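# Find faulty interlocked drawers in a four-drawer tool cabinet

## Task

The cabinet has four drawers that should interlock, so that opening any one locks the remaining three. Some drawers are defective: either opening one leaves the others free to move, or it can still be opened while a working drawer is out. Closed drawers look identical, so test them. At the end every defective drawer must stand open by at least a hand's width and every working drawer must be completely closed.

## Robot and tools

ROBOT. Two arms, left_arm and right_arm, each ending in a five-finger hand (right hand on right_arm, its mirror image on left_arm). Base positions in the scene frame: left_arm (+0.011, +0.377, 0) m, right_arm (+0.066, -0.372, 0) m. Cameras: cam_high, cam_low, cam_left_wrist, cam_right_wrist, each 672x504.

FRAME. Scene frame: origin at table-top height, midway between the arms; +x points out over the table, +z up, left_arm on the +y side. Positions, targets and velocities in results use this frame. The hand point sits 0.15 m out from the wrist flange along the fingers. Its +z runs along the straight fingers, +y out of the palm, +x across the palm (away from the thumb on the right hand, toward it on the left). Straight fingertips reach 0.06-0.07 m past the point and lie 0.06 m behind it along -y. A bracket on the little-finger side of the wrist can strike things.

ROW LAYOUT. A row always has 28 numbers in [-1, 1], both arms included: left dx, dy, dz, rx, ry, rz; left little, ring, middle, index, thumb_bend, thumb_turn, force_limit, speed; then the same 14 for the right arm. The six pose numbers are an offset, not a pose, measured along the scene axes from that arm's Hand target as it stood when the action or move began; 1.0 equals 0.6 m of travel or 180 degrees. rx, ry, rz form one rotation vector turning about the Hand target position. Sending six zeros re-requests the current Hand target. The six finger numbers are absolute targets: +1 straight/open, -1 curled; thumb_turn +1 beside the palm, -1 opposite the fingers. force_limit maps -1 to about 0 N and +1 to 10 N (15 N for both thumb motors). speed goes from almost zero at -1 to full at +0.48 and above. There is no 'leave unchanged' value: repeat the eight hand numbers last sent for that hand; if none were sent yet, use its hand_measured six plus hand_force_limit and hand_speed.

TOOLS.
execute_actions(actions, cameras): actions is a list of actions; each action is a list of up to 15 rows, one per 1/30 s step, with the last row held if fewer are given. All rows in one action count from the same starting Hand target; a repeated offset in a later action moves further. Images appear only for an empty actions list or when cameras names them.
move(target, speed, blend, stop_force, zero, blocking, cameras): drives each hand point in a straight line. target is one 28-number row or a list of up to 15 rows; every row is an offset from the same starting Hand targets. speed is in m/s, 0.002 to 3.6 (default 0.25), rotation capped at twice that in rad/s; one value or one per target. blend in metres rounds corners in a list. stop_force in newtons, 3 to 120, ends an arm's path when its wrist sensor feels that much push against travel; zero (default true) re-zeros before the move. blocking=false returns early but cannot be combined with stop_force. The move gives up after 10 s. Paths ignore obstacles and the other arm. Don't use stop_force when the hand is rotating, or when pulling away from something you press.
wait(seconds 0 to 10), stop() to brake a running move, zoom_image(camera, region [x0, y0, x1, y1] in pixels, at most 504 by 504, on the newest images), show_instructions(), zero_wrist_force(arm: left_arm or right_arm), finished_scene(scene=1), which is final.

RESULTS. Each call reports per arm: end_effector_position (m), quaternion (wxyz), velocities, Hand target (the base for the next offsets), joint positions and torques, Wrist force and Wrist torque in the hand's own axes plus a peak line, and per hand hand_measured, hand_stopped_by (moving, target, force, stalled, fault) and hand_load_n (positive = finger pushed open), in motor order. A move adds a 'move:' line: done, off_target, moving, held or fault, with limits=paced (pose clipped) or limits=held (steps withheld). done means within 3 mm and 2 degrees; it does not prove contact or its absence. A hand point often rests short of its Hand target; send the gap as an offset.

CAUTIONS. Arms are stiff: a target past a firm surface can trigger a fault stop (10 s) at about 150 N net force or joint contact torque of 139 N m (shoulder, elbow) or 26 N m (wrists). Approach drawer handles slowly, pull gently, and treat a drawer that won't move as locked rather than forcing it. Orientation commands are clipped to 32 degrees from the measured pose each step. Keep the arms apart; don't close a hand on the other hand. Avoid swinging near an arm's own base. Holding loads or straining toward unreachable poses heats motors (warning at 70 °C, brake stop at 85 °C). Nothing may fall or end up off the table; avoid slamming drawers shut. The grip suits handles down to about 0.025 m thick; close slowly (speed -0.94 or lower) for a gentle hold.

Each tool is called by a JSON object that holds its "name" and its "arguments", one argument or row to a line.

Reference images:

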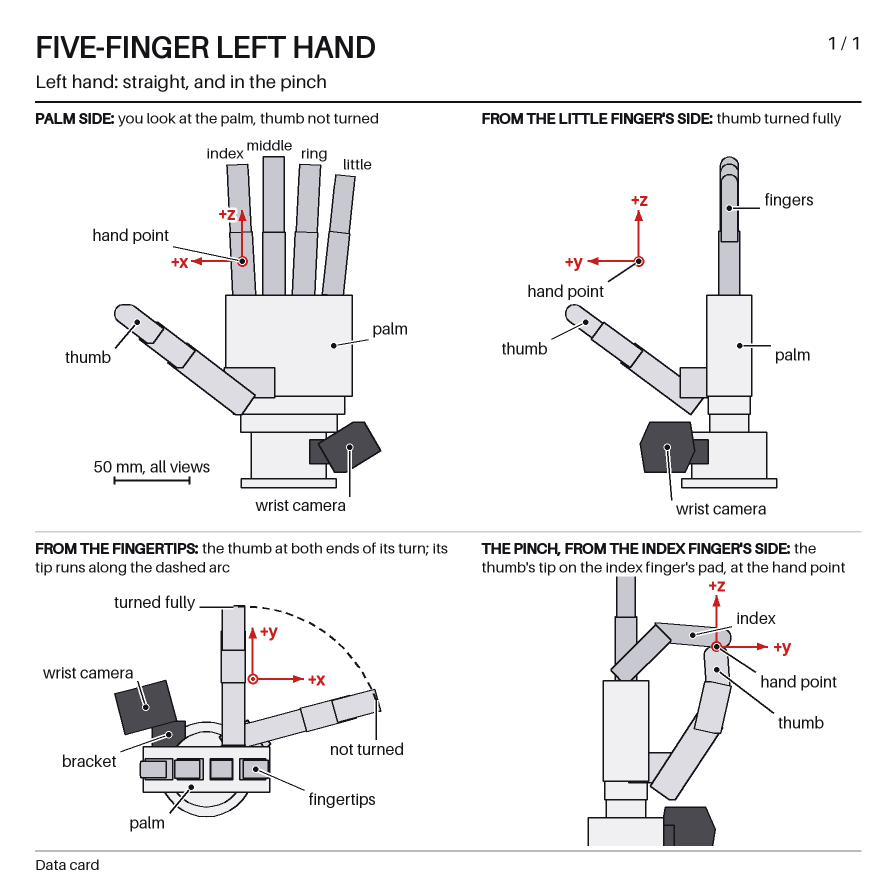

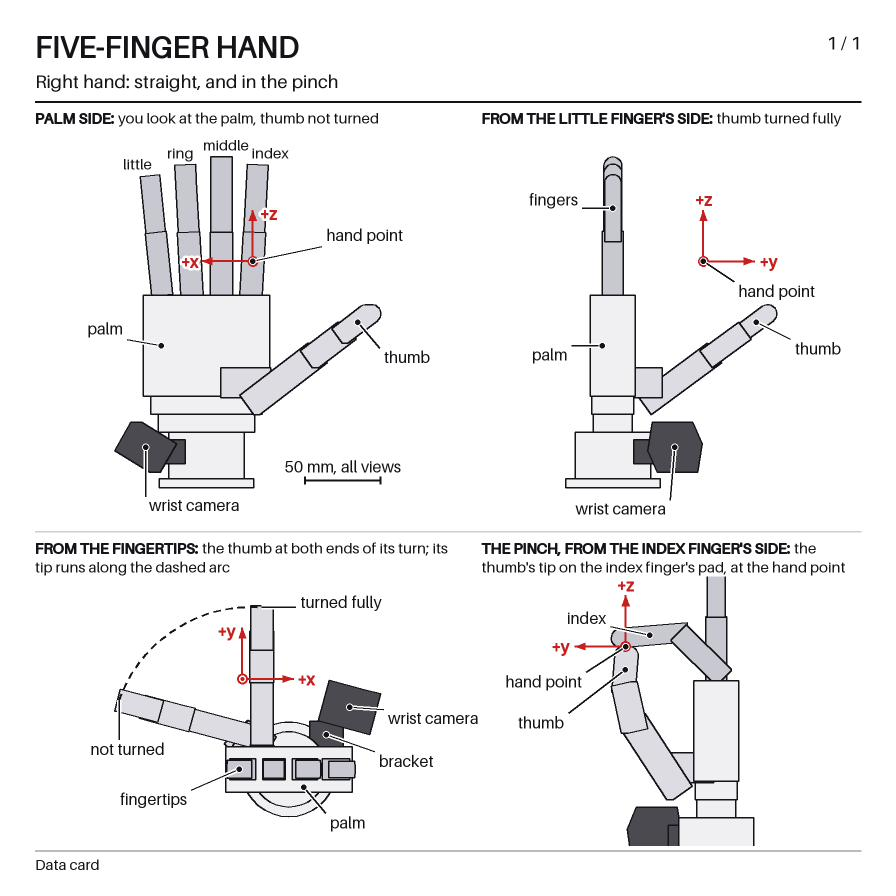

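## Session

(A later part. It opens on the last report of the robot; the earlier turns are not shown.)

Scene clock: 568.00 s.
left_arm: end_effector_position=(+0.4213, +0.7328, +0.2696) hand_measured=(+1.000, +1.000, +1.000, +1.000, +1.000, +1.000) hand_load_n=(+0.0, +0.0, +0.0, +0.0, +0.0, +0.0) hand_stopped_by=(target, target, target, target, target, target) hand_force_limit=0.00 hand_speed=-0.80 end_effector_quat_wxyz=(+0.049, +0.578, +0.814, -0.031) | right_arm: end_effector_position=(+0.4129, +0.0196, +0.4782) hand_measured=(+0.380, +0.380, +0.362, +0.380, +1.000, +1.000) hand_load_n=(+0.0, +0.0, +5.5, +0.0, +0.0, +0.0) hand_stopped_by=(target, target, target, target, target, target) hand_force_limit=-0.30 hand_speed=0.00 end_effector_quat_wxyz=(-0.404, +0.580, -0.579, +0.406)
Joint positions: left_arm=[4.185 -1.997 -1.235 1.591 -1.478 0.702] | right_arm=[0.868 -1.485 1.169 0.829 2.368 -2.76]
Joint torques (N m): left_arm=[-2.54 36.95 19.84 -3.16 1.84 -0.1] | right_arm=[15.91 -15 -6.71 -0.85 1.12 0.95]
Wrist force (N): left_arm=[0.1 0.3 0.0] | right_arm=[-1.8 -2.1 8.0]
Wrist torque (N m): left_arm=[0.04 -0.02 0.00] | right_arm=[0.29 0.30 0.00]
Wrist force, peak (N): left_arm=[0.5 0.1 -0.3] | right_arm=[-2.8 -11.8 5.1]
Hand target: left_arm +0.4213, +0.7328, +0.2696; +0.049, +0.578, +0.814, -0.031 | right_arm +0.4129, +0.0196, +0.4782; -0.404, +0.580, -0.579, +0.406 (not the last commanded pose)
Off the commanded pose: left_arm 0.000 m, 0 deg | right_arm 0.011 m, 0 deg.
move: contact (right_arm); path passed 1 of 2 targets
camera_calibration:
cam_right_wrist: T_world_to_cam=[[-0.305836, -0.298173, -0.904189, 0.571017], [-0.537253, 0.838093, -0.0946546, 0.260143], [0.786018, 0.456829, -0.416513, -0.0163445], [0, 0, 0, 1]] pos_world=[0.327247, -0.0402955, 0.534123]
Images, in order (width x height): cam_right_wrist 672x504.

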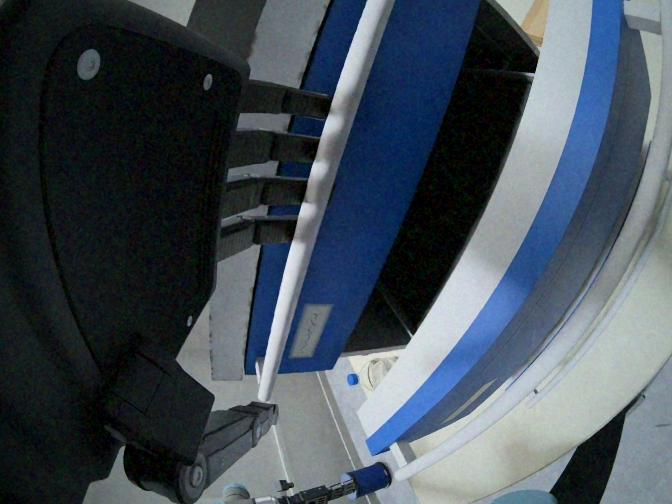

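{"name": "move", "arguments": {
  "target": [
    [0,0,0,0,0,0,1,1,1,1,1,1,0,-0.8,0.006,0,0.0,0,0,0,0.38,0.38,0.36,0.38,1,1,-0.3,0],
    [0,0,0,0,0,0,1,1,1,1,1,1,0,-0.8,0.006,0,-0.019,0,0,0,0.38,0.38,0.36,0.38,1,1,-0.3,0]
  ],
  "speed": 0.02,
  "stop_force": 10
}}

{"name": "move", "arguments": {
  "target": [
    [0,0,0,0,0,0,1,1,1,1,1,1,0,-0.8,0,0,0,0,0,0,-0.1,-0.1,-0.1,-0.1,1,1,-0.3,-0.84]
  ],
  "speed": 0.03,
  "cameras": ["cam_right_wrist"]
}}

Scene clock: 576.97 s.
left_arm: end_effector_position=(+0.4213, +0.7328, +0.2696) hand_measured=(+1.000, +1.000, +1.000, +1.000, +1.000, +1.000) hand_load_n=(+0.0, +0.0, +0.0, +0.0, +0.0, +0.0) hand_stopped_by=(target, target, target, target, target, target) hand_force_limit=0.00 hand_speed=-0.80 end_effector_quat_wxyz=(+0.049, +0.578, +0.814, -0.031) | right_arm: end_effector_position=(+0.4166, +0.0195, +0.4683) hand_measured=(+0.380, +0.380, +0.360, +0.380, +1.000, +1.000) hand_load_n=(+0.0, +0.0, +5.5, +0.0, +0.0, +0.0) hand_stopped_by=(target, target, target, target, target, target) hand_force_limit=-0.30 hand_speed=0.00 end_effector_quat_wxyz=(-0.404, +0.580, -0.579, +0.406)
Joint positions: left_arm=[4.185 -1.997 -1.235 1.591 -1.478 0.702] | right_arm=[0.861 -1.49 1.201 0.799 2.361 -2.765]
Joint torques (N m): left_arm=[-2.78 37 19.8 -3.12 1.73 -0.16] | right_arm=[10.46 -16.42 -30.5 -0.61 -0.21 1.02]
Wrist force (N): left_arm=[0.3 0.2 -0.1] | right_arm=[-2.8 -1.9 12.0]
Wrist torque (N m): left_arm=[0.04 -0.05 0.02] | right_arm=[0.07 0.17 -0.04]
Wrist force, peak (N): left_arm=[0.5 0.0 -0.4] | right_arm=[-3.0 -14.7 6.2]
Hand target: left_arm +0.4213, +0.7328, +0.2696; +0.049, +0.578, +0.814, -0.031 | right_arm +0.4166, +0.0196, +0.4683; -0.404, +0.580, -0.579, +0.406 (not the last commanded pose)
Off the commanded pose: left_arm 0.000 m, 0 deg | right_arm 0.001 m, 0 deg.
move: contact (right_arm); path passed 1 of 2 targets

Scene clock: 577.47 s.
left_arm: end_effector_position=(+0.4213, +0.7328, +0.2696) hand_measured=(+1.000, +1.000, +1.000, +1.000, +1.000, +1.000) hand_load_n=(-0.5, +0.0, +0.0, +0.0, +0.0, +0.0) hand_stopped_by=(target, target, target, target, target, target) hand_force_limit=0.00 hand_speed=-0.80 end_effector_quat_wxyz=(+0.049, +0.578, +0.814, -0.031) | right_arm: end_effector_position=(+0.4166, +0.0196, +0.4683) hand_measured=(+0.354, +0.368, +0.360, +0.368, +1.000, +1.000) hand_load_n=(+5.5, +1.5, +2.5, +1.5, +0.0, +0.0) hand_stopped_by=(force, force, force, force, target, target) hand_force_limit=-0.30 hand_speed=-0.84 end_effector_quat_wxyz=(-0.405, +0.580, -0.579, +0.406)
Joint positions: left_arm=[4.185 -1.997 -1.235 1.591 -1.478 0.702] | right_arm=[0.861 -1.49 1.201 0.799 2.361 -2.765]
Joint torques (N m): left_arm=[-2.45 37.37 20.04 -3.16 1.81 -0.11] | right_arm=[8.47 -16.64 -24.28 3.02 -0.8 0.88]
Wrist force (N): left_arm=[0.2 0.0 -0.1] | right_arm=[-1.3 -8.3 13.0]
Wrist torque (N m): left_arm=[0.02 -0.04 0.02] | right_arm=[0.03 -0.01 -0.35]
Wrist force, peak (N): left_arm=[0.4 0.3 0.1] | right_arm=[-1.2 -8.5 16.4]
Hand target: left_arm +0.4213, +0.7328, +0.2696; +0.049, +0.578, +0.814, -0.031 | right_arm +0.4166, +0.0196, +0.4683; -0.404, +0.580, -0.579, +0.406
Off the commanded pose: left_arm 0.000 m, 0 deg | right_arm 0.000 m, 0 deg.
move: done
camera_calibration:
cam_right_wrist: T_world_to_cam=[[-0.305623, -0.297944, -0.904336, 0.563182], [-0.537118, 0.838183, -0.0946285, 0.261086], [0.786193, 0.456814, -0.416199, -0.0235187], [0, 0, 0, 1]] pos_world=[0.330846, -0.0402968, 0.524224]
Images, in order (width x height): cam_right_wrist 672x504.

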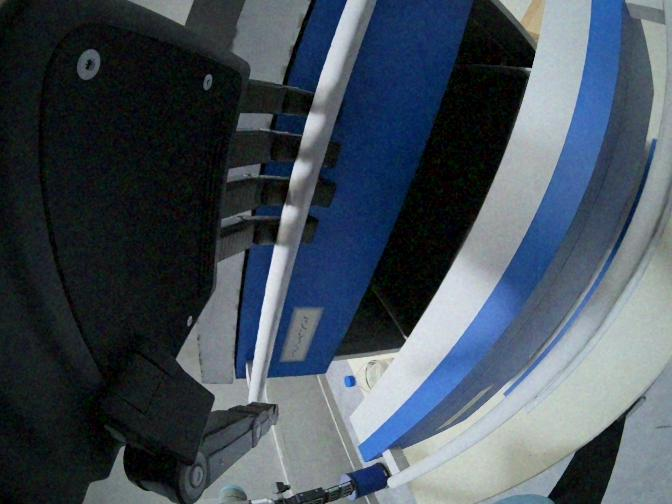

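Hooked on drawer 1; testing it with drawers 2 and 4 out.

{"name": "move", "arguments": {
  "target": [
    [0,0,0,0,0,0,1,1,1,1,1,1,0,-0.8,-0.1,0,0,0,0,0,-0.1,-0.1,-0.1,-0.1,1,1,-0.3,-0.84]
  ],
  "speed": 0.03,
  "stop_force": 25,
  "cameras": ["cam_right_wrist","cam_high"]
}}

Scene clock: 585.43 s.
left_arm: end_effector_position=(+0.4213, +0.7328, +0.2696) hand_measured=(+1.000, +1.000, +1.000, +1.000, +1.000, +1.000) hand_load_n=(+0.0, +0.0, +0.0, +0.0, +0.0, +0.0) hand_stopped_by=(target, target, target, target, target, target) hand_force_limit=0.00 hand_speed=-0.80 end_effector_quat_wxyz=(+0.049, +0.578, +0.814, -0.031) | right_arm: end_effector_position=(+0.3566, +0.0196, +0.4683) hand_measured=(+0.354, +0.368, +0.360, +0.368, +1.000, +1.000) hand_load_n=(+3.5, +0.0, +0.5, +0.0, +0.0, +0.0) hand_stopped_by=(force, force, force, force, target, target) hand_force_limit=-0.30 hand_speed=-0.84 end_effector_quat_wxyz=(-0.404, +0.580, -0.579, +0.406)
Joint positions: left_arm=[4.185 -1.997 -1.235 1.591 -1.478 0.702] | right_arm=[0.997 -1.519 1.244 0.866 2.477 -2.658]
Joint torques (N m): left_arm=[-3.3 37 19.72 -3.21 1.81 -0.11] | right_arm=[-10.46 -10.7 -29.76 -1.15 -1.78 -1.64]
Wrist force (N): left_arm=[0.0 0.0 0.0] | right_arm=[-0.3 -3.7 4.0]
Wrist torque (N m): left_arm=[0.01 0.00 -0.01] | right_arm=[0.31 0.25 -0.19]
Wrist force, peak (N): left_arm=[0.5 0.4 -0.1] | right_arm=[-1.9 -15.0 29.2]
Hand target: left_arm +0.4213, +0.7328, +0.2696; +0.049, +0.578, +0.814, -0.031 | right_arm +0.3566, +0.0196, +0.4683; -0.404, +0.580, -0.579, +0.406
Off the commanded pose: left_arm 0.000 m, 0 deg | right_arm 0.000 m, 0 deg.
move: done
camera_calibration:
cam_right_wrist: T_world_to_cam=[[-0.305771, -0.298067, -0.904245, 0.544742], [-0.537077, 0.838203, -0.0946847, 0.228868], [0.786163, 0.456697, -0.416383, 0.0237101], [0, 0, 0, 1]] pos_world=[0.270846, -0.0402961, 0.524124]
Images, in order (width x height): cam_high 672x504, cam_right_wrist 672x504.

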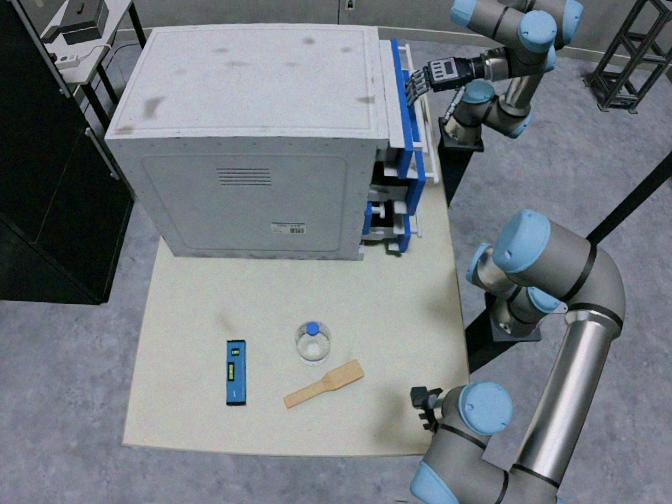

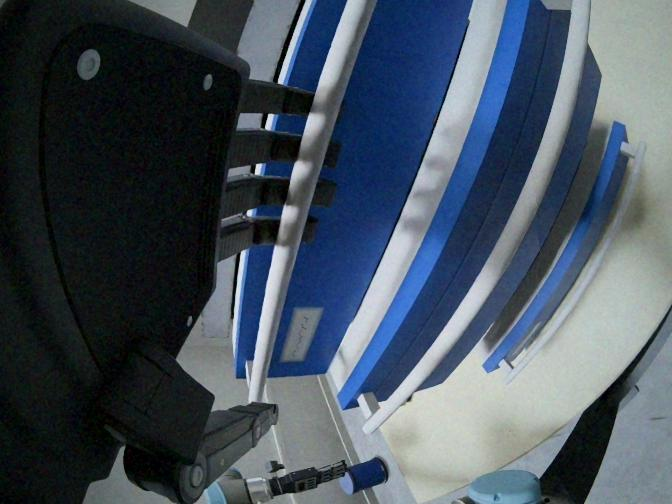

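{"name": "move", "arguments": {
  "target": [
    [0,0,0,0,0,0,1,1,1,1,1,1,0,-0.8,-0.0667,0,0,0,0,0,-0.1,-0.1,-0.1,-0.1,1,1,-0.3,-0.84],
    [0,0,0,0,0,0,1,1,1,1,1,1,0,-0.8,-0.0617,0,0,0,0,0,-0.1,-0.1,-0.1,-0.1,1,1,-0.3,-0.84],
    [0,0,0,0,0,0,1,1,1,1,1,1,0,-0.8,-0.0617,0,0.0833,0,0,0,-0.1,-0.1,-0.1,-0.1,1,1,-0.3,-0.84],
    [0,0,0,0,0,0,1,1,1,1,1,1,0,-0.8,-0.1943,0,0.0833,0,0,0,-0.1,-0.1,-0.1,-0.1,1,1,-0.3,-0.84],
    [0,0,0,0,0,0,1,1,1,1,1,1,0,-0.8,-0.1943,0,-0.3222,0,-0.0556,0,-0.1,-0.1,-0.1,-0.1,1,1,-0.3,-0.84]
  ],
  "speed": [0.03,0.02,0.08,0.2,0.2],
  "blend": [0,0,0.01,0.02,0],
  "cameras": ["cam_right_wrist"]
}}

Scene clock: 642.97 s.
left_arm: end_effector_position=(+0.4213, +0.7328, +0.2696) hand_measured=(+1.000, +1.000, +1.000, +1.000, +1.000, +1.000) hand_load_n=(+0.0, +0.0, +0.0, +0.0, +0.0, +0.0) hand_stopped_by=(target, target, target, target, target, target) hand_force_limit=0.00 hand_speed=-0.80 end_effector_quat_wxyz=(+0.049, +0.578, +0.814, -0.031) | right_arm: end_effector_position=(+0.2400, +0.0195, +0.2750) hand_measured=(+0.352, +0.368, +0.360, +0.368, +1.000, +1.000) hand_load_n=(+0.0, +0.0, +0.0, +0.0, +0.0, +0.0) hand_stopped_by=(force, force, force, force, target, target) hand_force_limit=-0.30 hand_speed=-0.84 end_effector_quat_wxyz=(-0.454, +0.542, -0.542, +0.455)
Joint positions: left_arm=[4.185 -1.997 -1.235 1.591 -1.478 0.702] | right_arm=[1.372 -1.481 1.827 0.38 2.875 -2.435]
Joint torques (N m): left_arm=[-3 37.75 20.2 -3.31 1.84 -0.14] | right_arm=[-12.45 -12.11 -29.22 2.66 0.92 1.57]
Wrist force (N): left_arm=[-0.1 0.0 -0.1] | right_arm=[-2.3 1.1 1.6]
Wrist torque (N m): left_arm=[0.02 0.01 -0.01] | right_arm=[0.43 0.33 -0.03]
Wrist force, peak (N): left_arm=[0.6 0.1 0.0] | right_arm=[0.8 -9.9 33.0]
Hand target: left_arm +0.4213, +0.7328, +0.2696; +0.049, +0.578, +0.814, -0.031 | right_arm +0.2400, +0.0196, +0.2750; -0.453, +0.542, -0.542, +0.455
Off the commanded pose: left_arm 0.000 m, 0 deg | right_arm 0.000 m, 0 deg.
move: done
camera_calibration:
cam_right_wrist: T_world_to_cam=[[-0.143959, -0.298026, -0.94364, 0.306388], [-0.512657, 0.838097, -0.186483, 0.167305], [0.846439, 0.456918, -0.273437, -0.0188443], [0, 0, 0, 1]] pos_world=[0.145828, -0.0402963, 0.315166]
Images, in order (width x height): cam_right_wrist 672x504.

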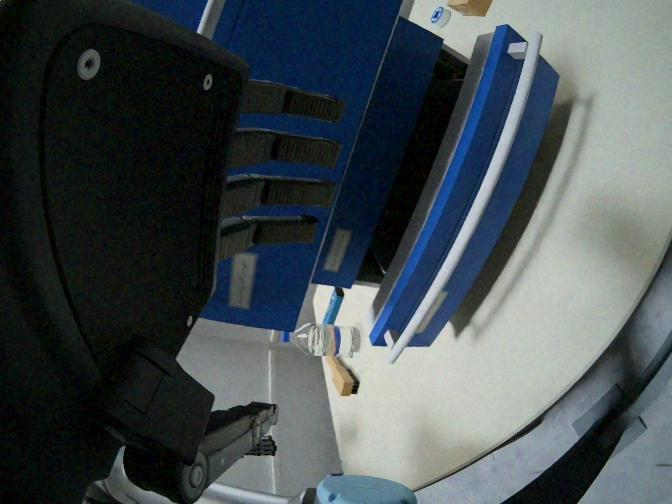

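{"name": "move", "arguments": {
  "target": [
    [0,0,0,0,0,0,1,1,1,1,1,1,0,-0.8,0,0,0,0,0,0,-1,-1,-1,-1,1,1,0.2,0]
  ],
  "speed": 0.1
}}

{"name": "move", "arguments": {
  "target": [
    [0,0,0,0,0,0,1,1,1,1,1,1,0,-0.8,0.1583,0,0,0,0,0,-1,-1,-1,-1,1,1,0.2,0],
    [0,0,0,0,0,0,1,1,1,1,1,1,0,-0.8,0.1917,0,0,0,0,0,-1,-1,-1,-1,1,1,0.2,0],
    [0,0,0,0,0,0,1,1,1,1,1,1,0,-0.8,0.3333,0,0,0,0,0,-1,-1,-1,-1,1,1,0.2,0],
    [0,0,0,0,0,0,1,1,1,1,1,1,0,-0.8,0.3717,0,0,0,0,0,-1,-1,-1,-1,1,1,0.2,0]
  ],
  "speed": [0.1,0.015,0.04,0.015],
  "blend": [0.001,0.001,0.001,0],
  "stop_force": 50,
  "cameras": ["cam_right_wrist","cam_high"]
}}

Scene clock: 659.03 s.
left_arm: end_effector_position=(+0.4213, +0.7328, +0.2696) hand_measured=(+1.000, +1.000, +1.000, +1.000, +1.000, +1.000) hand_load_n=(+0.0, +0.0, +0.0, +0.0, +0.0, +0.0) hand_stopped_by=(target, target, target, target, target, target) hand_force_limit=0.00 hand_speed=-0.80 end_effector_quat_wxyz=(+0.049, +0.578, +0.814, -0.031) | right_arm: end_effector_position=(+0.2400, +0.0196, +0.2750) hand_measured=(-1.000, -1.000, -1.000, -1.000, +1.000, +1.000) hand_load_n=(+0.0, +0.0, +0.0, +0.0, +0.0, +0.0) hand_stopped_by=(target, target, target, target, target, target) hand_force_limit=0.20 hand_speed=0.00 end_effector_quat_wxyz=(-0.453, +0.542, -0.542, +0.455)
Joint positions: left_arm=[4.185 -1.997 -1.235 1.591 -1.478 0.702] | right_arm=[1.372 -1.481 1.827 0.38 2.875 -2.435]
Joint torques (N m): left_arm=[-3.12 37.37 20.12 -3.26 1.89 -0.09] | right_arm=[-10.06 -12.82 -23.33 1.69 2 1.34]
Wrist force (N): left_arm=[0.2 0.1 -0.1] | right_arm=[-2.2 1.0 1.3]
Wrist torque (N m): left_arm=[0.03 -0.03 0.01] | right_arm=[0.44 0.33 -0.03]
Wrist force, peak (N): left_arm=[0.4 0.4 -0.3] | right_arm=[-2.5 1.1 1.5]
Hand target: left_arm +0.4213, +0.7328, +0.2696; +0.049, +0.578, +0.814, -0.031 | right_arm +0.2400, +0.0196, +0.2750; -0.453, +0.542, -0.542, +0.455
Off the commanded pose: left_arm 0.000 m, 0 deg | right_arm 0.000 m, 0 deg.
move: done

Scene clock: 665.17 s.
left_arm: end_effector_position=(+0.4213, +0.7328, +0.2696) hand_measured=(+1.000, +1.000, +1.000, +1.000, +1.000, +1.000) hand_load_n=(+0.0, +0.0, +0.0, +0.0, +0.0, +0.0) hand_stopped_by=(target, target, target, target, target, target) hand_force_limit=0.00 hand_speed=-0.80 end_effector_quat_wxyz=(+0.049, +0.578, +0.814, -0.031) | right_arm: end_effector_position=(+0.4488, +0.0195, +0.2750) hand_measured=(-1.000, -1.000, -1.000, -1.000, +1.000, +1.000) hand_load_n=(-6.0, -4.0, -2.0, -5.0, +0.0, -0.5) hand_stopped_by=(target, target, target, target, target, target) hand_force_limit=0.20 hand_speed=0.00 end_effector_quat_wxyz=(-0.453, +0.542, -0.542, +0.455)
Joint positions: left_arm=[4.185 -1.997 -1.235 1.591 -1.478 0.702] | right_arm=[0.838 -1.534 1.825 -0.032 2.39 -2.952]
Joint torques (N m): left_arm=[-3.07 37.39 20.32 -3.36 1.75 -0.09] | right_arm=[-4.19 -21.18 -10.03 -1.04 2.06 1.47]
Wrist force (N): left_arm=[0.2 0.0 0.0] | right_arm=[-4.3 -2.2 -45.3]
Wrist torque (N m): left_arm=[0.00 -0.04 0.01] | right_arm=[1.81 1.83 -0.10]
Wrist force, peak (N): left_arm=[0.6 0.2 -0.1] | right_arm=[-3.0 -3.7 -71.1]
Hand target: left_arm +0.4213, +0.7328, +0.2696; +0.049, +0.578, +0.814, -0.031 | right_arm +0.4488, +0.0195, +0.2750; -0.453, +0.542, -0.542, +0.455 (not the last commanded pose)
Off the commanded pose: left_arm 0.000 m, 0 deg | right_arm 0.014 m, 0 deg.
move: contact (right_arm); path passed 3 of 4 targets
camera_calibration:
cam_right_wrist: T_world_to_cam=[[-0.143957, -0.298113, -0.943613, 0.336339], [-0.512484, 0.838173, -0.186618, 0.274313], [0.846544, 0.456722, -0.273439, -0.195653], [0, 0, 0, 1]] pos_world=[0.354628, -0.0402958, 0.315067]
Images, in order (width x height): cam_high 672x504, cam_right_wrist 672x504.

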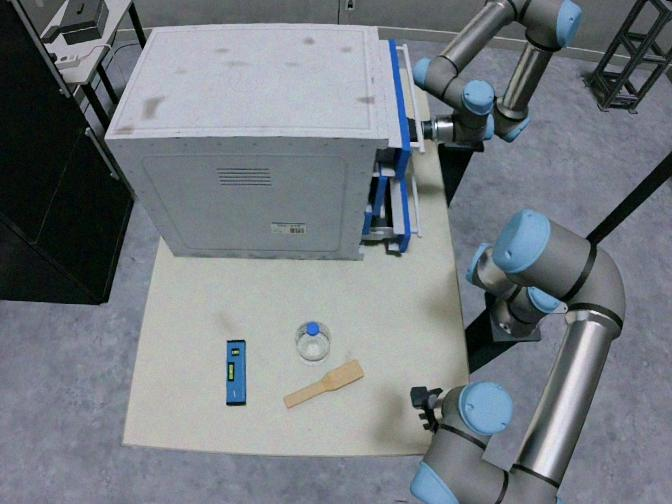

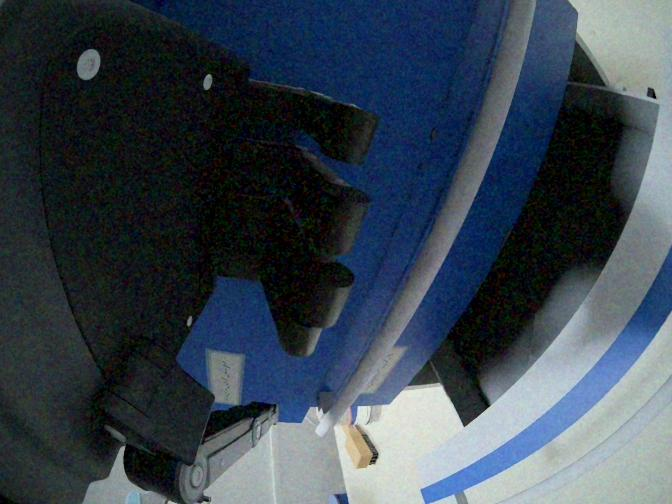

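{"name": "zoom_image", "arguments": {
  "camera": "cam_right_wrist",
  "region": [280, 200, 480, 450]
}}

{"name": "zoom_image", "arguments": {
  "camera": "cam_high",
  "region": [340, 30, 450, 270]
}}

Scaled by 2.016 from the camera's 672x504 image, which has a finer 960x720 frame.

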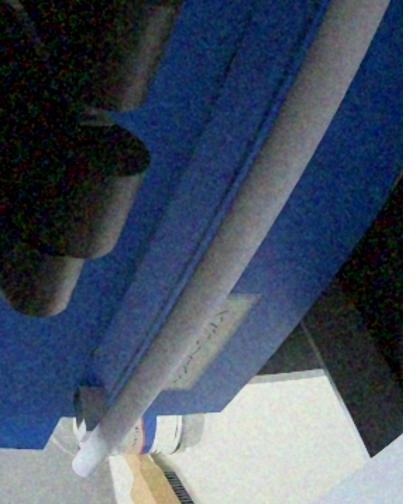

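Scaled by 2.100 from the camera's 672x504 image, which has a finer 960x720 frame.

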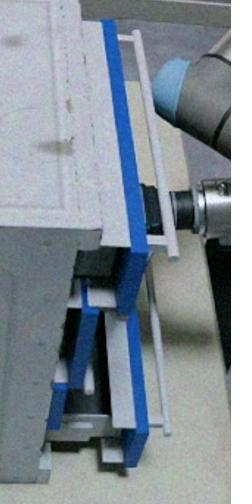

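{"name": "move", "arguments": {
  "target": [
    [0,0,0,0,0,0,1,1,1,1,1,1,0,-0.8,-0.148,0,0,0,0,0,-1,-1,-1,-1,1,1,0.2,0],
    [0,0,0,0,0,0,1,1,1,1,1,1,0,-0.8,-0.148,0,-0.0217,0,0.0556,0,-1,-1,-1,-1,1,1,0.2,0],
    [0,0,0,0,0,0,1,1,1,1,1,1,0,-0.8,-0.0713,0,-0.0217,0,0.0556,0,0.38,0.38,0.36,0.38,1,1,-0.3,0]
  ],
  "speed": [0.1,0.15,0.1],
  "cameras": ["cam_right_wrist","cam_high"]
}}

Scene clock: 719.23 s.
left_arm: end_effector_position=(+0.4213, +0.7328, +0.2696) hand_measured=(+1.000, +1.000, +1.000, +1.000, +1.000, +1.000) hand_load_n=(+0.0, +0.0, +0.0, +0.0, +0.0, +0.0) hand_stopped_by=(target, target, target, target, target, target) hand_force_limit=0.00 hand_speed=-0.80 end_effector_quat_wxyz=(+0.049, +0.578, +0.814, -0.031) | right_arm: end_effector_position=(+0.4059, +0.0196, +0.2618) hand_measured=(+0.378, +0.344, +0.322, +0.344, +1.000, +1.000) hand_load_n=(-7.5, -16.0, -11.0, -19.5, +0.0, +0.0) hand_stopped_by=(target, stalled, stalled, stalled, target, target) hand_force_limit=-0.30 hand_speed=0.00 end_effector_quat_wxyz=(-0.404, +0.580, -0.579, +0.406)
Joint positions: left_arm=[4.185 -1.997 -1.235 1.591 -1.478 0.702] | right_arm=[0.883 -1.507 1.753 0.275 2.38 -2.75]
Joint torques (N m): left_arm=[-3.02 37.84 20.05 -3.38 1.95 -0.06] | right_arm=[-11.74 -31.37 -32.27 -8.57 4.92 -0.97]
Wrist force (N): left_arm=[0.2 -0.1 -0.1] | right_arm=[-0.2 26.3 -32.5]
Wrist torque (N m): left_arm=[0.00 -0.03 0.01] | right_arm=[0.60 1.21 0.72]
Wrist force, peak (N): left_arm=[0.3 0.2 -0.6] | right_arm=[-4.2 -2.3 -45.4]
Hand target: left_arm +0.4213, +0.7328, +0.2696; +0.049, +0.578, +0.814, -0.031 | right_arm +0.4060, +0.0195, +0.2619; -0.404, +0.580, -0.579, +0.406
Off the commanded pose: left_arm 0.000 m, 0 deg | right_arm 0.000 m, 0 deg.
move: done
camera_calibration:
cam_right_wrist: T_world_to_cam=[[-0.305951, -0.298449, -0.904059, 0.373164], [-0.53744, 0.837962, -0.0947492, 0.235929], [0.785845, 0.456889, -0.416774, -0.100758], [0, 0, 0, 1]] pos_world=[0.320148, -0.0402939, 0.317723]
Images, in order (width x height): cam_high 672x504, cam_right_wrist 672x504.

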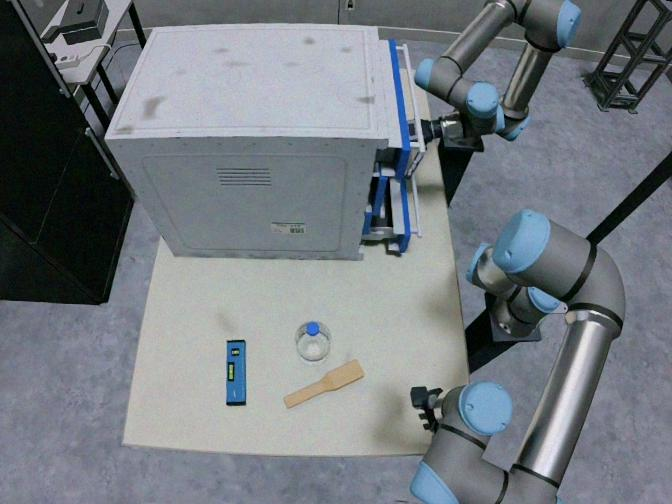

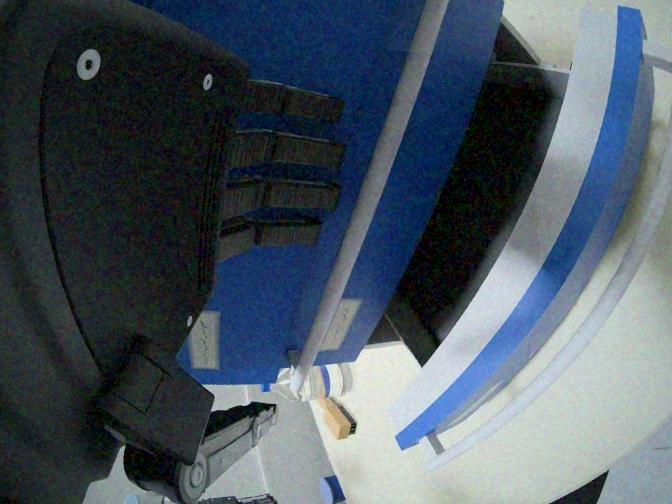

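{"name": "move", "arguments": {
  "target": [
    [0,0,0,0,0,0,1,1,1,1,1,1,0,-0.8,-0.025,0,0,0,0,0,0.38,0.38,0.36,0.38,1,1,-0.3,0],
    [0,0,0,0,0,0,1,1,1,1,1,1,0,-0.8,-0.025,0,0,0,0,0,-0.05,-0.05,-0.05,-0.05,1,1,0.2,0]
  ],
  "speed": [0.04,0.1]
}}

{"name": "move", "arguments": {
  "target": [
    [0,0,0,0,0,0,1,1,1,1,1,1,0,-0.8,0.05,0,0,0,0,0,-0.05,-0.05,-0.05,-0.05,1,1,0.2,0],
    [0,0,0,0,0,0,1,1,1,1,1,1,0,-0.8,0.09,0,0,0,0,0,-0.05,-0.05,-0.05,-0.05,1,1,0.2,0]
  ],
  "speed": [0.06,0.012],
  "blend": [0.001,0],
  "stop_force": 50,
  "cameras": ["cam_right_wrist","cam_high"]
}}

Scene clock: 750.77 s.
left_arm: end_effector_position=(+0.4213, +0.7328, +0.2696) hand_measured=(+1.000, +1.000, +1.000, +1.000, +1.000, +1.000) hand_load_n=(+0.0, +0.0, +0.0, +0.0, +0.0, +0.0) hand_stopped_by=(target, target, target, target, target, target) hand_force_limit=0.00 hand_speed=-0.80 end_effector_quat_wxyz=(+0.049, +0.578, +0.814, -0.031) | right_arm: end_effector_position=(+0.3910, +0.0196, +0.2619) hand_measured=(-0.050, -0.050, -0.050, -0.050, +1.000, +1.000) hand_load_n=(+0.0, +0.0, +0.0, +0.0, +0.0, -0.5) hand_stopped_by=(target, target, target, target, target, target) hand_force_limit=0.20 hand_speed=0.00 end_effector_quat_wxyz=(-0.404, +0.580, -0.579, +0.406)
Joint positions: left_arm=[4.185 -1.997 -1.235 1.591 -1.478 0.702] | right_arm=[0.916 -1.514 1.763 0.29 2.409 -2.725]
Joint torques (N m): left_arm=[-3.21 38.32 20.26 -3.38 1.73 -0.09] | right_arm=[-12.44 -12.97 -30.65 -1.6 0.41 -1.84]
Wrist force (N): left_arm=[0.1 0.1 -0.3] | right_arm=[-1.5 1.6 1.5]
Wrist torque (N m): left_arm=[0.05 -0.03 0.00] | right_arm=[0.47 0.22 0.05]
Wrist force, peak (N): left_arm=[0.3 0.5 0.3] | right_arm=[-1.0 29.9 -32.8]
Hand target: left_arm +0.4213, +0.7328, +0.2696; +0.049, +0.578, +0.814, -0.031 | right_arm +0.3910, +0.0195, +0.2619; -0.404, +0.580, -0.579, +0.406
Off the commanded pose: left_arm 0.000 m, 0 deg | right_arm 0.000 m, 0 deg.
move: done

Scene clock: 752.67 s.
left_arm: end_effector_position=(+0.4213, +0.7328, +0.2696) hand_measured=(+1.000, +1.000, +1.000, +1.000, +1.000, +1.000) hand_load_n=(+0.0, +0.0, +0.0, +0.0, +0.0, +0.0) hand_stopped_by=(target, target, target, target, target, target) hand_force_limit=0.00 hand_speed=-0.80 end_effector_quat_wxyz=(+0.049, +0.578, +0.814, -0.031) | right_arm: end_effector_position=(+0.4243, +0.0195, +0.2619) hand_measured=(-0.050, -0.050, -0.050, -0.050, +1.000, +1.000) hand_load_n=(-1.5, -3.5, -2.0, -3.5, +0.0, +0.0) hand_stopped_by=(target, target, target, target, target, target) hand_force_limit=0.20 hand_speed=0.00 end_effector_quat_wxyz=(-0.404, +0.580, -0.579, +0.406)
Joint positions: left_arm=[4.185 -1.997 -1.235 1.591 -1.478 0.702] | right_arm=[0.844 -1.495 1.738 0.259 2.347 -2.777]
Joint torques (N m): left_arm=[-2.8 37.8 19.65 -3.35 1.84 -0.13] | right_arm=[-4.15 -19.65 -8.4 -1.56 2.81 1.55]
Wrist force (N): left_arm=[0.5 0.3 0.1] | right_arm=[-1.1 3.1 -47.8]
Wrist torque (N m): left_arm=[0.04 -0.08 0.02] | right_arm=[2.54 1.47 0.18]
Wrist force, peak (N): left_arm=[0.5 0.3 0.1] | right_arm=[-0.1 7.6 -68.5]
Hand target: left_arm +0.4213, +0.7328, +0.2696; +0.049, +0.578, +0.814, -0.031 | right_arm +0.4243, +0.0195, +0.2619; -0.404, +0.580, -0.579, +0.406 (not the last commanded pose)
Off the commanded pose: left_arm 0.000 m, 0 deg | right_arm 0.021 m, 0 deg.
move: contact (right_arm); path passed 1 of 2 targets
camera_calibration:
cam_right_wrist: T_world_to_cam=[[-0.305841, -0.298316, -0.90414, 0.378908], [-0.537298, 0.838052, -0.0947606, 0.245841], [0.785985, 0.456811, -0.416595, -0.115361], [0, 0, 0, 1]] pos_world=[0.338647, -0.0402947, 0.317823]
Images, in order (width x height): cam_high 672x504, cam_right_wrist 672x504.

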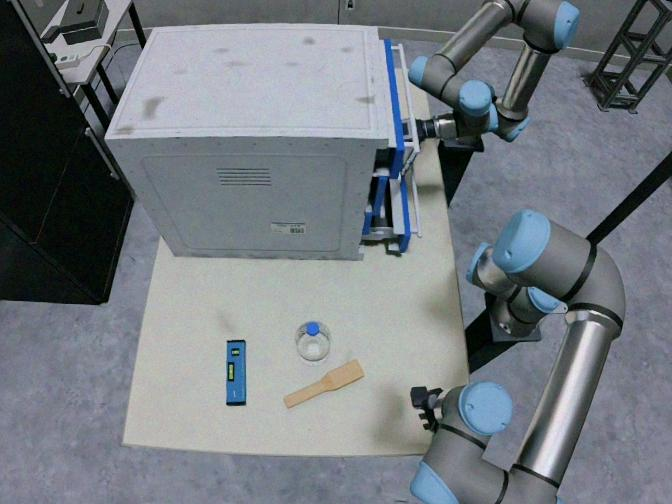

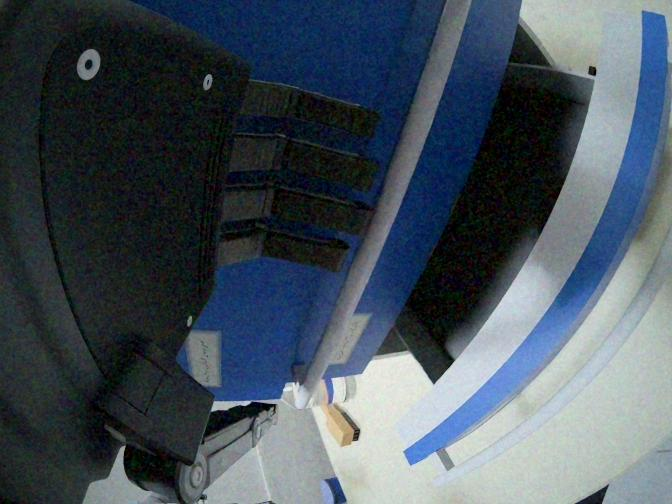

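{"name": "zoom_image", "arguments": {
  "camera": "cam_right_wrist",
  "region": [250, 0, 550, 420]
}}

{"name": "zoom_image", "arguments": {
  "camera": "cam_high",
  "region": [360, 130, 430, 260]
}}

{"name": "execute_actions", "arguments": {
  "actions": [],
  "cameras": ["cam_low", "cam_left_wrist"]
}}

{"name": "zoom_image", "arguments": {
  "camera": "cam_low",
  "region": [460, 80, 600, 320]
}}

Scaled by 1.200 from the camera's 672x504 image, which has a finer 960x720 frame.

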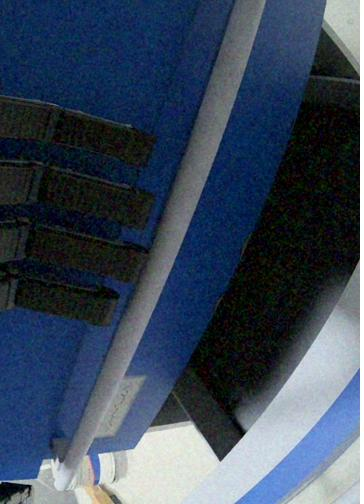

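Scaled by 3.877 from the camera's 672x504 image, which has a finer 960x720 frame.

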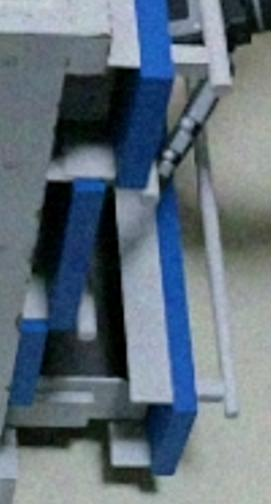

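Scene clock: 761.40 s.
left_arm: end_effector_position=(+0.4213, +0.7328, +0.2696) hand_measured=(+1.000, +1.000, +1.000, +1.000, +1.000, +1.000) hand_load_n=(+0.0, +0.0, +0.0, +0.0, +0.0, +0.0) hand_stopped_by=(target, target, target, target, target, target) hand_force_limit=0.00 hand_speed=-0.80 end_effector_quat_wxyz=(+0.049, +0.578, +0.814, -0.031) | right_arm: end_effector_position=(+0.4243, +0.0195, +0.2619) hand_measured=(-0.050, -0.050, -0.050, -0.050, +1.000, +1.000) hand_load_n=(-1.5, -3.5, -2.0, -4.0, +0.0, -0.5) hand_stopped_by=(target, target, target, target, target, target) hand_force_limit=0.20 hand_speed=0.00 end_effector_quat_wxyz=(-0.404, +0.580, -0.579, +0.406)
Joint positions: left_arm=[4.185 -1.997 -1.235 1.591 -1.478 0.702] | right_arm=[0.844 -1.495 1.738 0.259 2.347 -2.777]
Joint velocities: within noise
Joint torques (N m): left_arm=[-3.06 38.02 20.56 -3.26 1.82 0] | right_arm=[-3.7 -20.11 -9.31 -1.63 2.4 1.25]
Motor temperatures (°C): left_arm=[36 36 37 39 49 41] | right_arm=[34 43 39 48 46 41]
Wrist force (N): left_arm=[0.0 0.1 -0.2] | right_arm=[-0.9 3.1 -47.7]
Wrist torque (N m): left_arm=[0.03 0.01 -0.01] | right_arm=[2.52 1.45 0.19]
Wrist force, peak (N): left_arm=[0.4 0.0 -0.3] | right_arm=[-0.9 3.1 -47.9]
Hand target: left_arm +0.4213, +0.7328, +0.2696; +0.049, +0.578, +0.814, -0.031 | right_arm +0.4243, +0.0195, +0.2619; -0.404, +0.580, -0.579, +0.406 (not the last commanded pose)
Off the commanded pose: left_arm 0.000 m, 0 deg | right_arm 0.021 m, 0 deg.
Images, in order (width x height): cam_low 672x504, cam_left_wrist 672x504.

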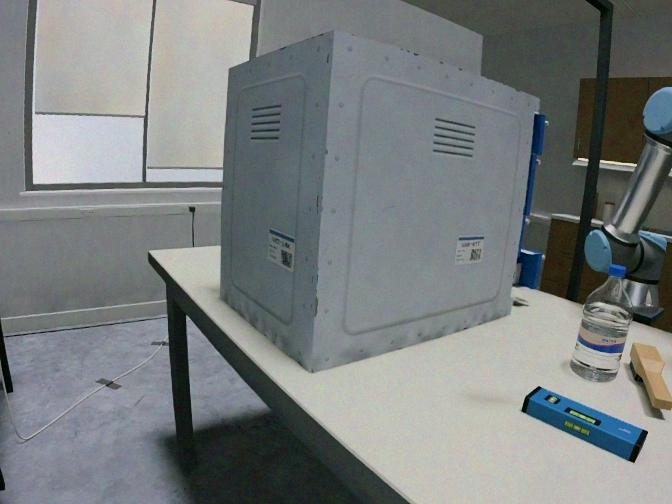

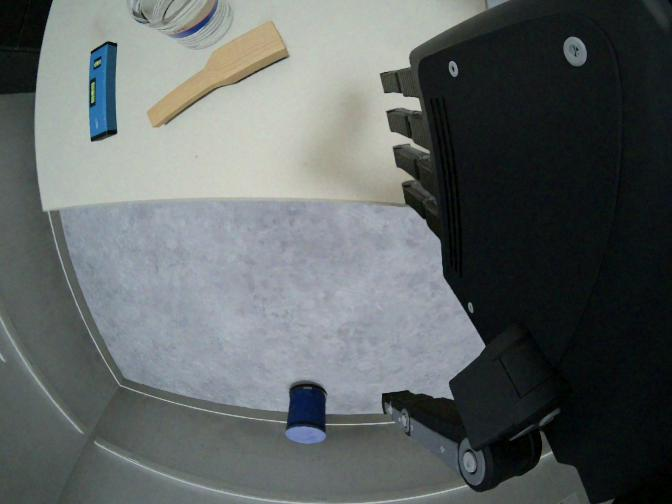

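Scaled by 2.100 from the camera's 672x504 image, which has a finer 960x720 frame.

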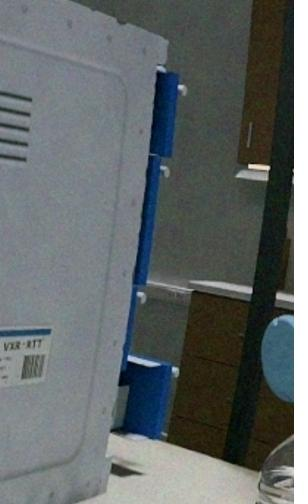

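{"name": "move", "arguments": {
  "target": [
    [0,0,0,0,0,0,1,1,1,1,1,1,0,-0.8,-0.2,0,0,0,0,0,-0.05,-0.05,-0.05,-0.05,1,1,0.2,0],
    [0,0,0,0,0,0,1,1,1,1,1,1,0,-0.8,-0.2,0,0.4,0,0,0,0.38,0.38,0.36,0.38,1,1,-0.3,0],
    [0,0,0,0,0,0,1,1,1,1,1,1,0,-0.8,-0.118,0,0.4,0,0,0,0.38,0.38,0.36,0.38,1,1,-0.3,0]
  ],
  "speed": [0.08,0.25,0.1],
  "blend": [0.0,0.01,0],
  "cameras": ["cam_right_wrist","cam_low"]
}}

{"name": "zoom_image", "arguments": {
  "camera": "cam_low",
  "region": [460, 80, 600, 320]
}}

Scene clock: 801.57 s.
left_arm: end_effector_position=(+0.4213, +0.7328, +0.2696) hand_measured=(+1.000, +1.000, +1.000, +1.000, +1.000, +1.000) hand_load_n=(+0.0, +0.0, +0.0, +0.0, +0.0, +0.0) hand_stopped_by=(target, target, target, target, target, target) hand_force_limit=0.00 hand_speed=-0.80 end_effector_quat_wxyz=(+0.049, +0.578, +0.814, -0.031) | right_arm: end_effector_position=(+0.3536, +0.0196, +0.5019) hand_measured=(+0.380, +0.380, +0.360, +0.380, +1.000, +1.000) hand_load_n=(+0.0, +0.0, +0.0, +0.0, +0.0, +0.0) hand_stopped_by=(target, target, target, target, target, target) hand_force_limit=-0.30 hand_speed=0.00 end_effector_quat_wxyz=(-0.404, +0.580, -0.579, +0.406)
Joint positions: left_arm=[4.185 -1.997 -1.235 1.591 -1.478 0.702] | right_arm=[1.004 -1.493 1.126 0.964 2.483 -2.651]
Joint torques (N m): left_arm=[-3.86 37.34 20.05 -3.4 1.8 -0.22] | right_arm=[6.44 -30.64 -6.34 2.66 1.8 0.66]
Wrist force (N): left_arm=[0.5 0.0 0.0] | right_arm=[-1.8 1.6 1.4]
Wrist torque (N m): left_arm=[0.01 -0.07 0.03] | right_arm=[0.48 0.25 -0.01]
Wrist force, peak (N): left_arm=[0.3 0.4 -0.4] | right_arm=[-1.1 3.2 -48.0]
Hand target: left_arm +0.4213, +0.7328, +0.2696; +0.049, +0.578, +0.814, -0.031 | right_arm +0.3535, +0.0195, +0.5019; -0.404, +0.580, -0.579, +0.406
Off the commanded pose: left_arm 0.000 m, 0 deg | right_arm 0.000 m, 0 deg.
move: done; blend cut to 0 m at target 2
camera_calibration:
cam_right_wrist: T_world_to_cam=[[-0.305922, -0.29819, -0.904154, 0.574283], [-0.537251, 0.838097, -0.0946245, 0.230457], [0.785985, 0.45681, -0.416595, 0.0402697], [0, 0, 0, 1]] pos_world=[0.267847, -0.0402954, 0.557823]
Images, in order (width x height): cam_low 672x504, cam_right_wrist 672x504.

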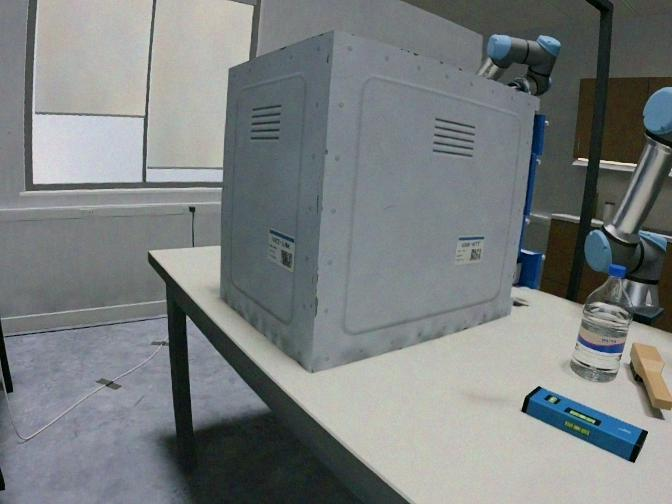

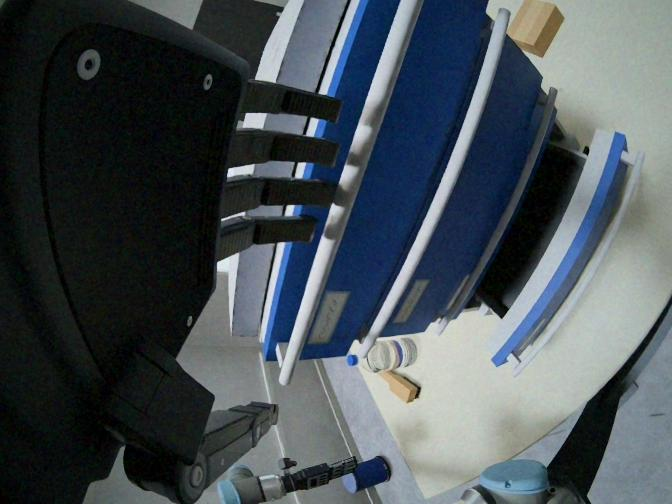

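Scaled by 2.100 from the camera's 672x504 image, which has a finer 960x720 frame.

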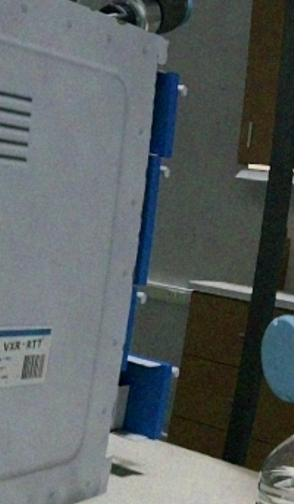

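{"name": "move", "arguments": {
  "target": [
    [0,0,0,0,0,0,1,1,1,1,1,1,0,-0.8,0.02,0,0,0,0,0,0.38,0.38,0.36,0.38,1,1,-0.3,0],
    [0,0,0,0,0,0,1,1,1,1,1,1,0,-0.8,0.02,0,-0.0567,0,0,0,0.38,0.38,0.36,0.38,1,1,-0.3,0]
  ],
  "speed": 0.03,
  "stop_force": 10,
  "cameras": ["cam_right_wrist"]
}}

Scene clock: 813.00 s.
left_arm: end_effector_position=(+0.4213, +0.7328, +0.2696) hand_measured=(+1.000, +1.000, +1.000, +1.000, +1.000, +1.000) hand_load_n=(+0.0, +0.0, +0.0, +0.0, +0.0, +0.0) hand_stopped_by=(target, target, target, target, target, target) hand_force_limit=0.00 hand_speed=-0.80 end_effector_quat_wxyz=(+0.049, +0.578, +0.814, -0.031) | right_arm: end_effector_position=(+0.3656, +0.0195, +0.4887) hand_measured=(+0.380, +0.380, +0.362, +0.380, +1.000, +1.000) hand_load_n=(+0.0, +0.0, +9.0, +0.0, +0.0, +0.0) hand_stopped_by=(target, target, target, target, target, target) hand_force_limit=-0.30 hand_speed=0.00 end_effector_quat_wxyz=(-0.404, +0.580, -0.579, +0.406)
Joint positions: left_arm=[4.185 -1.997 -1.235 1.591 -1.478 0.702] | right_arm=[0.975 -1.501 1.168 0.91 2.459 -2.677]
Joint torques (N m): left_arm=[-4.03 38.9 20.05 -3.29 1.8 -0.12] | right_arm=[2.65 -14.42 -6.45 -0.49 -1.44 0.26]
Wrist force (N): left_arm=[0.2 0.1 -0.1] | right_arm=[-0.6 -2.1 11.4]
Wrist torque (N m): left_arm=[0.02 -0.03 0.01] | right_arm=[0.37 -0.02 0.02]
Wrist force, peak (N): left_arm=[0.6 0.3 -0.2] | right_arm=[-1.6 -15.0 7.3]
Hand target: left_arm +0.4213, +0.7328, +0.2696; +0.049, +0.578, +0.814, -0.031 | right_arm +0.3656, +0.0195, +0.4887; -0.404, +0.580, -0.579, +0.406 (not the last commanded pose)
Off the commanded pose: left_arm 0.000 m, 0 deg | right_arm 0.021 m, 0 deg.
move: contact (right_arm); path passed 1 of 2 targets
camera_calibration:
cam_right_wrist: T_world_to_cam=[[-0.305867, -0.298122, -0.904195, 0.566029], [-0.537126, 0.838174, -0.0946579, 0.235641], [0.786092, 0.456714, -0.416499, 0.0252533], [0, 0, 0, 1]] pos_world=[0.279847, -0.0402958, 0.544623]
Images, in order (width x height): cam_right_wrist 672x504.

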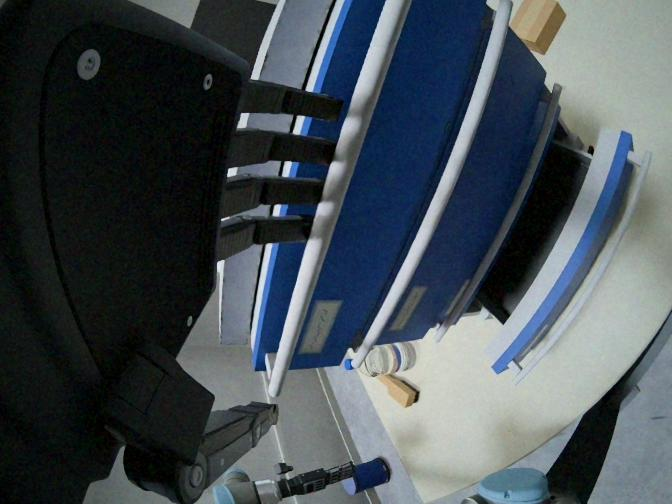

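{"name": "move", "arguments": {
  "target": [
    [0,0,0,0,0,0,1,1,1,1,1,1,0,-0.8,0,0,0.013,0,0,0,0.38,0.38,0.38,0.38,1,1,-0.3,0],
    [0,0,0,0,0,0,1,1,1,1,1,1,0,-0.8,0.011,0,0.01,0,0,0,0.38,0.38,0.38,0.38,1,1,-0.3,0]
  ],
  "speed": 0.05
}}

{"name": "move", "arguments": {
  "target": [
    [0,0,0,0,0,0,1,1,1,1,1,1,0,-0.8,0,0,-0.044,0,0,0,0.38,0.38,0.38,0.38,1,1,-0.3,0]
  ],
  "speed": 0.03,
  "stop_force": 10,
  "cameras": ["cam_right_wrist"]
}}

Scene clock: 821.63 s.
left_arm: end_effector_position=(+0.4213, +0.7328, +0.2696) hand_measured=(+1.000, +1.000, +1.000, +1.000, +1.000, +1.000) hand_load_n=(+0.0, +0.0, +0.0, +0.0, +0.0, +0.0) hand_stopped_by=(target, target, target, target, target, target) hand_force_limit=0.00 hand_speed=-0.80 end_effector_quat_wxyz=(+0.049, +0.578, +0.814, -0.031) | right_arm: end_effector_position=(+0.3723, +0.0195, +0.4946) hand_measured=(+0.380, +0.380, +0.380, +0.380, +1.000, +1.000) hand_load_n=(+0.0, +0.0, +0.0, +0.0, +0.0, +0.0) hand_stopped_by=(target, target, target, target, target, target) hand_force_limit=-0.30 hand_speed=0.00 end_effector_quat_wxyz=(-0.404, +0.580, -0.579, +0.406) end_effector_velocity=(-0.002, -0.001, +0.000) end_effector_angular_velocity=(-0.002, +0.001, -0.002)
Joint positions: left_arm=[4.185 -1.997 -1.235 1.591 -1.478 0.702] | right_arm=[0.959 -1.493 1.142 0.918 2.446 -2.69]
Joint velocities: left_arm=[within noise] | right_arm=[0.004 0 0.001 0.005 0.005 0.005]
Joint torques (N m): left_arm=[-3.77 37.87 20.33 -3.45 1.82 -0.07] | right_arm=[14.07 -24.4 -10.12 2.58 2.25 1.25]
Wrist force (N): left_arm=[0.4 0.3 -0.1] | right_arm=[-1.4 1.7 1.5]
Wrist torque (N m): left_arm=[0.05 -0.05 0.01] | right_arm=[0.50 0.18 0.08]
Wrist force, peak (N): left_arm=[0.4 0.4 0.1] | right_arm=[-0.7 -1.9 11.7]
Hand target: left_arm +0.4213, +0.7328, +0.2696; +0.049, +0.578, +0.814, -0.031 | right_arm +0.3722, +0.0195, +0.4947; -0.404, +0.580, -0.579, +0.406
Off the commanded pose: left_arm 0.000 m, 0 deg | right_arm 0.000 m, 0 deg.
move: done

Scene clock: 823.70 s.
left_arm: end_effector_position=(+0.4213, +0.7328, +0.2696) hand_measured=(+1.000, +1.000, +1.000, +1.000, +1.000, +1.000) hand_load_n=(+0.0, +0.0, +0.5, +0.0, +0.0, +0.0) hand_stopped_by=(target, target, target, target, target, target) hand_force_limit=0.00 hand_speed=-0.80 end_effector_quat_wxyz=(+0.049, +0.578, +0.814, -0.031) | right_arm: end_effector_position=(+0.3722, +0.0195, +0.4712) hand_measured=(+0.380, +0.380, +0.380, +0.380, +1.000, +1.000) hand_load_n=(+0.5, +2.0, +0.5, +2.5, +0.0, +0.0) hand_stopped_by=(target, target, target, target, target, target) hand_force_limit=-0.30 hand_speed=0.00 end_effector_quat_wxyz=(-0.404, +0.580, -0.579, +0.406)
Joint positions: left_arm=[4.185 -1.997 -1.235 1.591 -1.478 0.702] | right_arm=[0.959 -1.512 1.225 0.853 2.446 -2.69]
Joint torques (N m): left_arm=[-3.58 38.8 20.09 -3.52 1.82 -0.16] | right_arm=[15.11 -12.42 -6.18 -1.06 -1.49 0.39]
Wrist force (N): left_arm=[0.3 0.0 0.0] | right_arm=[0.0 -1.4 6.9]
Wrist torque (N m): left_arm=[0.01 -0.04 0.01] | right_arm=[0.39 0.08 -0.03]
Wrist force, peak (N): left_arm=[0.3 0.5 -0.2] | right_arm=[-1.7 -17.0 8.3]
Hand target: left_arm +0.4213, +0.7328, +0.2696; +0.049, +0.578, +0.814, -0.031 | right_arm +0.3722, +0.0195, +0.4712; -0.404, +0.580, -0.579, +0.406 (not the last commanded pose)
Off the commanded pose: left_arm 0.000 m, 0 deg | right_arm 0.003 m, 0 deg.
move: contact (right_arm)
camera_calibration:
cam_right_wrist: T_world_to_cam=[[-0.305964, -0.297969, -0.904213, 0.552176], [-0.536961, 0.838291, -0.0945511, 0.237422], [0.786167, 0.456598, -0.416485, 0.0127013], [0, 0, 0, 1]] pos_world=[0.286447, -0.0402967, 0.527023]
Images, in order (width x height): cam_right_wrist 672x504.

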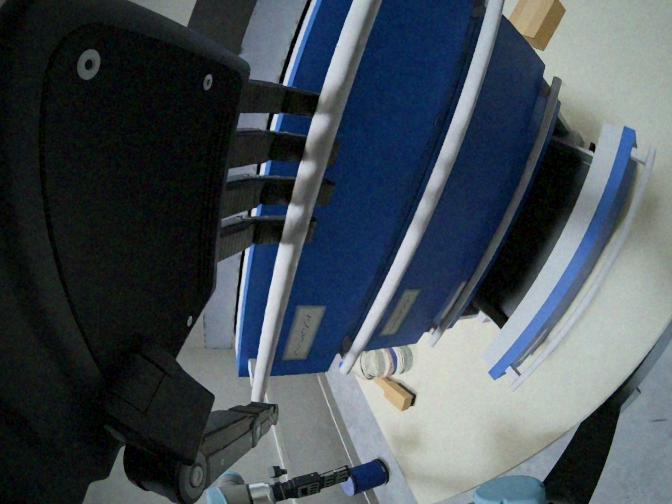

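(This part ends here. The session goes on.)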